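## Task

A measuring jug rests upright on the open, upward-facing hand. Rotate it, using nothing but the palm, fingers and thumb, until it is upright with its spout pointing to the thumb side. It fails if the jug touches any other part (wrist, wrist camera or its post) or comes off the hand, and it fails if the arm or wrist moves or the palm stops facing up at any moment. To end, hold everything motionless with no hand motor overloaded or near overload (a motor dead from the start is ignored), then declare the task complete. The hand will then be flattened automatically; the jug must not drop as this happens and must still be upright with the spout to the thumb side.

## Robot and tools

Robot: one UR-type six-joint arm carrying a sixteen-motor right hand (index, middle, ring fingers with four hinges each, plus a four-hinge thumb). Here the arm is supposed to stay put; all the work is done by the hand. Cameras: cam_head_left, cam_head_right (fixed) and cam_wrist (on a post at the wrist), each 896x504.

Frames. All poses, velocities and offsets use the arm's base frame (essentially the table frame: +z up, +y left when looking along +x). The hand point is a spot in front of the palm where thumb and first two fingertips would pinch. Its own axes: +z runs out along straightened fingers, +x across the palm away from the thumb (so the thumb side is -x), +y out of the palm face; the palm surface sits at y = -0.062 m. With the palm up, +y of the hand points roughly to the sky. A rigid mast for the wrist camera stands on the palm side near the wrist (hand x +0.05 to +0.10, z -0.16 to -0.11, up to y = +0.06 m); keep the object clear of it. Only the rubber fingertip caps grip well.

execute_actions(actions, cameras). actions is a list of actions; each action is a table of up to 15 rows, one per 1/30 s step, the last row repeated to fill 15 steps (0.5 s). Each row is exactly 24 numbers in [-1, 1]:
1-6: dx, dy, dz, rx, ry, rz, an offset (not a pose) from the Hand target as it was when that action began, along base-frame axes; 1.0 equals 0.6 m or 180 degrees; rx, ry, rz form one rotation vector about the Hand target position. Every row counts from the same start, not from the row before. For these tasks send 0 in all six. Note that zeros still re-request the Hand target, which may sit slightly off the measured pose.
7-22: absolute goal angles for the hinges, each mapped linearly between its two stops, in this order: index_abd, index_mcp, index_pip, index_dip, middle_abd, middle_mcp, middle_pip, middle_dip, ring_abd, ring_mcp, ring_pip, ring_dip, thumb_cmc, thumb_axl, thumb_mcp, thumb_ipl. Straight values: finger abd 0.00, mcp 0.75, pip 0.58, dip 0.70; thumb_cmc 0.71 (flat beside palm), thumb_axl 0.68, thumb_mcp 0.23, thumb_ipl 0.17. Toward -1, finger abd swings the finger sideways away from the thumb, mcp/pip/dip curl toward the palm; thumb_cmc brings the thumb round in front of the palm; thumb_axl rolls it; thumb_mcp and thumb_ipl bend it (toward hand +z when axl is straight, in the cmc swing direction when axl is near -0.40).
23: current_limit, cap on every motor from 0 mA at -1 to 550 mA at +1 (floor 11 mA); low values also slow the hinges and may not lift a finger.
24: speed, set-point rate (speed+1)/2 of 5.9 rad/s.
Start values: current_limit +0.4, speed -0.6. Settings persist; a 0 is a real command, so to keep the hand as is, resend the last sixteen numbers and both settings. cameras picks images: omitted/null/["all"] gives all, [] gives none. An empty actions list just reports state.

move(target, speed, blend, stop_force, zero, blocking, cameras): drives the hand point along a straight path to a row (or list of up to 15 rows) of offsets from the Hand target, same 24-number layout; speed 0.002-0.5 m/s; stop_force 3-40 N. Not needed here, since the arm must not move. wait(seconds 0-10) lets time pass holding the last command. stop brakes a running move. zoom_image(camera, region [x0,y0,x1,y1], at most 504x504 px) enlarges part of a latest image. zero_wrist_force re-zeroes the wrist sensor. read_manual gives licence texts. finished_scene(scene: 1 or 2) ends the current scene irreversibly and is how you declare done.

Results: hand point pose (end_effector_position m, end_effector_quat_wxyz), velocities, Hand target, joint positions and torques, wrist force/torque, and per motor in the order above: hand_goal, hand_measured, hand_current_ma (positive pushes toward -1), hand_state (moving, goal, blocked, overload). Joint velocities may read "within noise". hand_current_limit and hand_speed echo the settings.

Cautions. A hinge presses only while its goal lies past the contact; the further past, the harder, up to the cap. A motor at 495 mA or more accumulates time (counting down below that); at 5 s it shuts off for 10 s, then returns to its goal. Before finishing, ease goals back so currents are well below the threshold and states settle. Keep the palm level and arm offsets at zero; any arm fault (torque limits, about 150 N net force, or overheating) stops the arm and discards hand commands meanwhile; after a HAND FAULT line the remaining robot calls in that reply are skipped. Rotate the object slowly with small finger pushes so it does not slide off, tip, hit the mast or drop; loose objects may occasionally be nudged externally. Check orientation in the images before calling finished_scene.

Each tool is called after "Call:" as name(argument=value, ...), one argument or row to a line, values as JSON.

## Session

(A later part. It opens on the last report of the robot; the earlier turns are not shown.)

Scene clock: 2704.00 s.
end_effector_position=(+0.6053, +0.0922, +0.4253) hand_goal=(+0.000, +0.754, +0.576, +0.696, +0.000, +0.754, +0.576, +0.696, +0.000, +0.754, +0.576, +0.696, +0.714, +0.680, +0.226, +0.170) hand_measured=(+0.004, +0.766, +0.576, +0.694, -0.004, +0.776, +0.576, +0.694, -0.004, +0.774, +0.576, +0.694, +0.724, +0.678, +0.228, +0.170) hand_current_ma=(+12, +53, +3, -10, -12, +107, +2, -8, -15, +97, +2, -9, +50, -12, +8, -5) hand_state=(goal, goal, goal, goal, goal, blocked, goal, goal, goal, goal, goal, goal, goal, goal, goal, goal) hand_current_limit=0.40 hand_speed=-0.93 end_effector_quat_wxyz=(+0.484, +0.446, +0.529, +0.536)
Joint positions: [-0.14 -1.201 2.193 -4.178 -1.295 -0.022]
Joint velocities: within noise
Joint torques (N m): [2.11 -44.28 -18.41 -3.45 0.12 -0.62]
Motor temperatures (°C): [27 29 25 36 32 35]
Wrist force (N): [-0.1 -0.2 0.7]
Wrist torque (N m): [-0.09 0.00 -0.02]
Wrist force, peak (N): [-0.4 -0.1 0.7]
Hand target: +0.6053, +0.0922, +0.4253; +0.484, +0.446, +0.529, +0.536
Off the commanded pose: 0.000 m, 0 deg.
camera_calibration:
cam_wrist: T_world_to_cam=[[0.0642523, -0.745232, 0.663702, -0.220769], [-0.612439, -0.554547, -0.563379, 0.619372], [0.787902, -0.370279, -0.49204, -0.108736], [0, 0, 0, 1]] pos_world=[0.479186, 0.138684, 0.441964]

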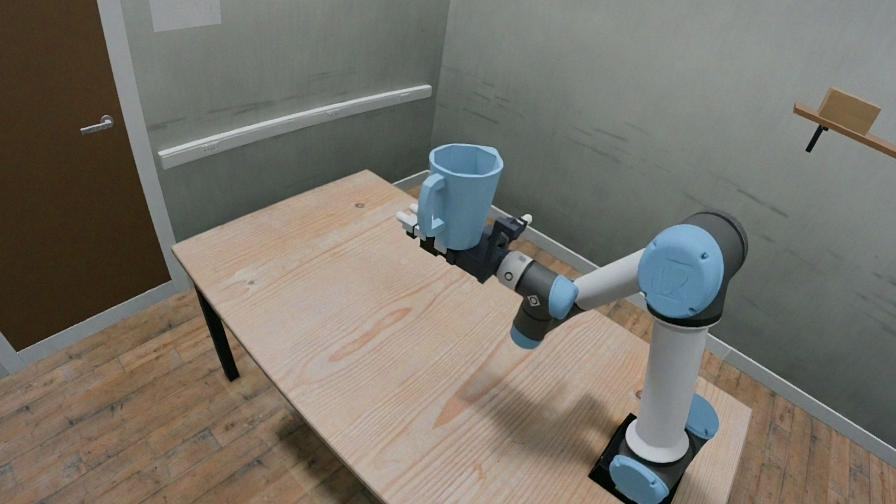

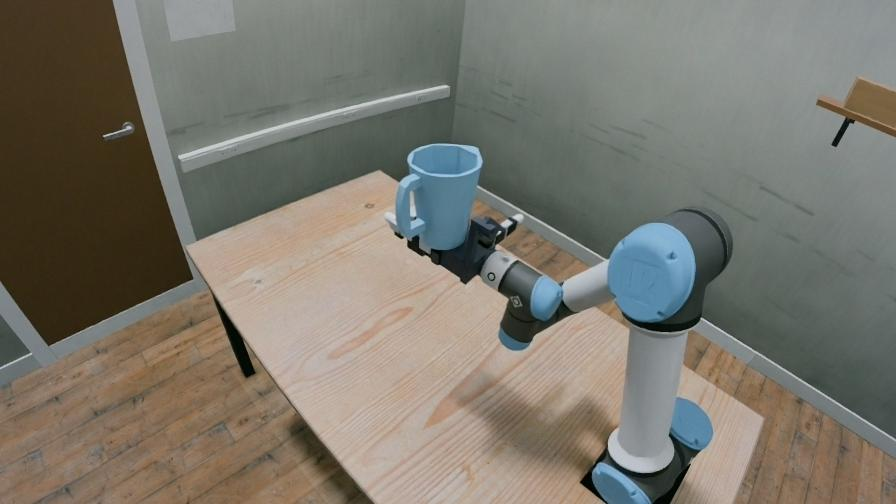

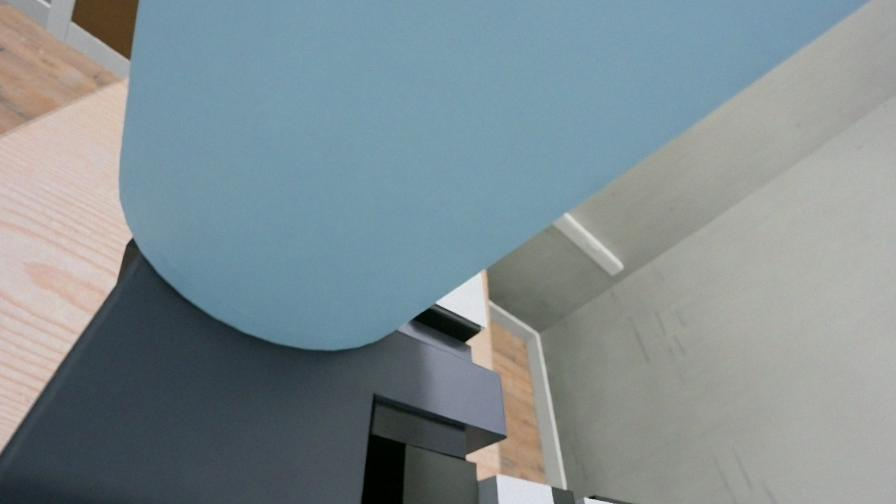

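Call:
execute_actions(
  actions=[],
  cameras=["cam_head_right"],
)

Call:
zoom_image(
  camera="cam_head_right",
  region=[350, 130, 530, 290],
)

Scene clock: 2795.27 s.
end_effector_position=(+0.6053, +0.0922, +0.4253) hand_goal=(+0.000, +0.754, +0.576, +0.696, +0.000, +0.754, +0.576, +0.696, +0.000, +0.754, +0.576, +0.696, +0.714, +0.680, +0.226, +0.170) hand_measured=(+0.004, +0.766, +0.576, +0.694, -0.004, +0.776, +0.576, +0.694, -0.004, +0.774, +0.576, +0.694, +0.724, +0.678, +0.228, +0.170) hand_current_ma=(+12, +53, +3, -10, -12, +107, +2, -8, -14, +97, +2, -9, +50, -12, +8, -5) hand_state=(goal, goal, goal, goal, goal, blocked, goal, goal, goal, goal, goal, goal, goal, goal, goal, goal) hand_current_limit=0.40 hand_speed=-0.93 end_effector_quat_wxyz=(+0.484, +0.446, +0.529, +0.536)
Joint positions: [-0.14 -1.201 2.193 -4.178 -1.295 -0.022]
Joint velocities: within noise
Joint torques (N m): [-1.33 -41.47 -19.22 -3.51 0.49 -0.38]
Motor temperatures (°C): [27 29 25 36 32 35]
Wrist force (N): [-0.3 -0.1 0.4]
Wrist torque (N m): [-0.06 0.03 -0.03]
Wrist force, peak (N): [-0.4 -0.1 0.8]
Hand target: +0.6053, +0.0922, +0.4253; +0.484, +0.446, +0.529, +0.536
Off the commanded pose: 0.000 m, 0 deg.
Images, in order (width x height): cam_head_right 896x504.

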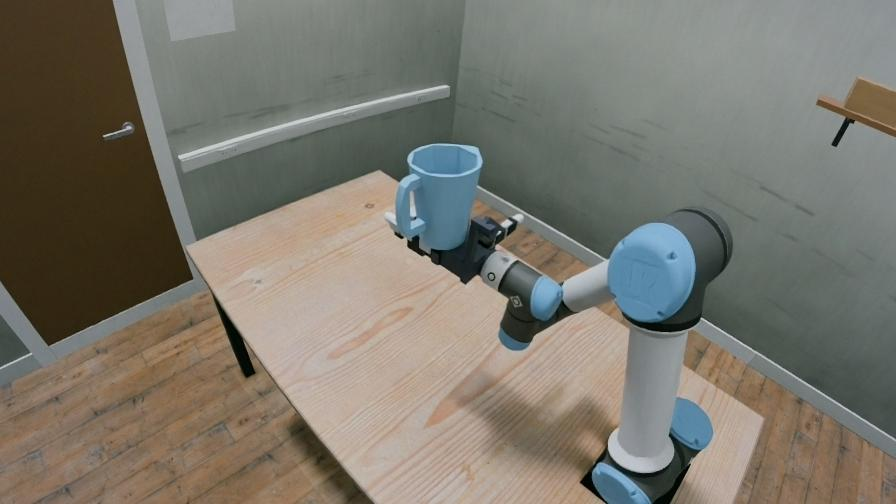

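Scaled by 2.800 from the camera's 896x504 image, which has a finer 1280x720 frame.

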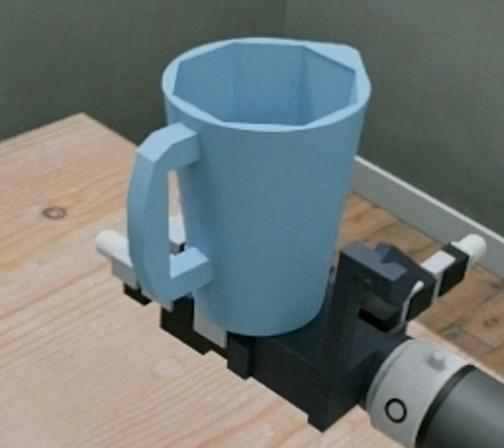

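Call:
finished_scene(
  scene=2,
)

The scene is finished: the task was done.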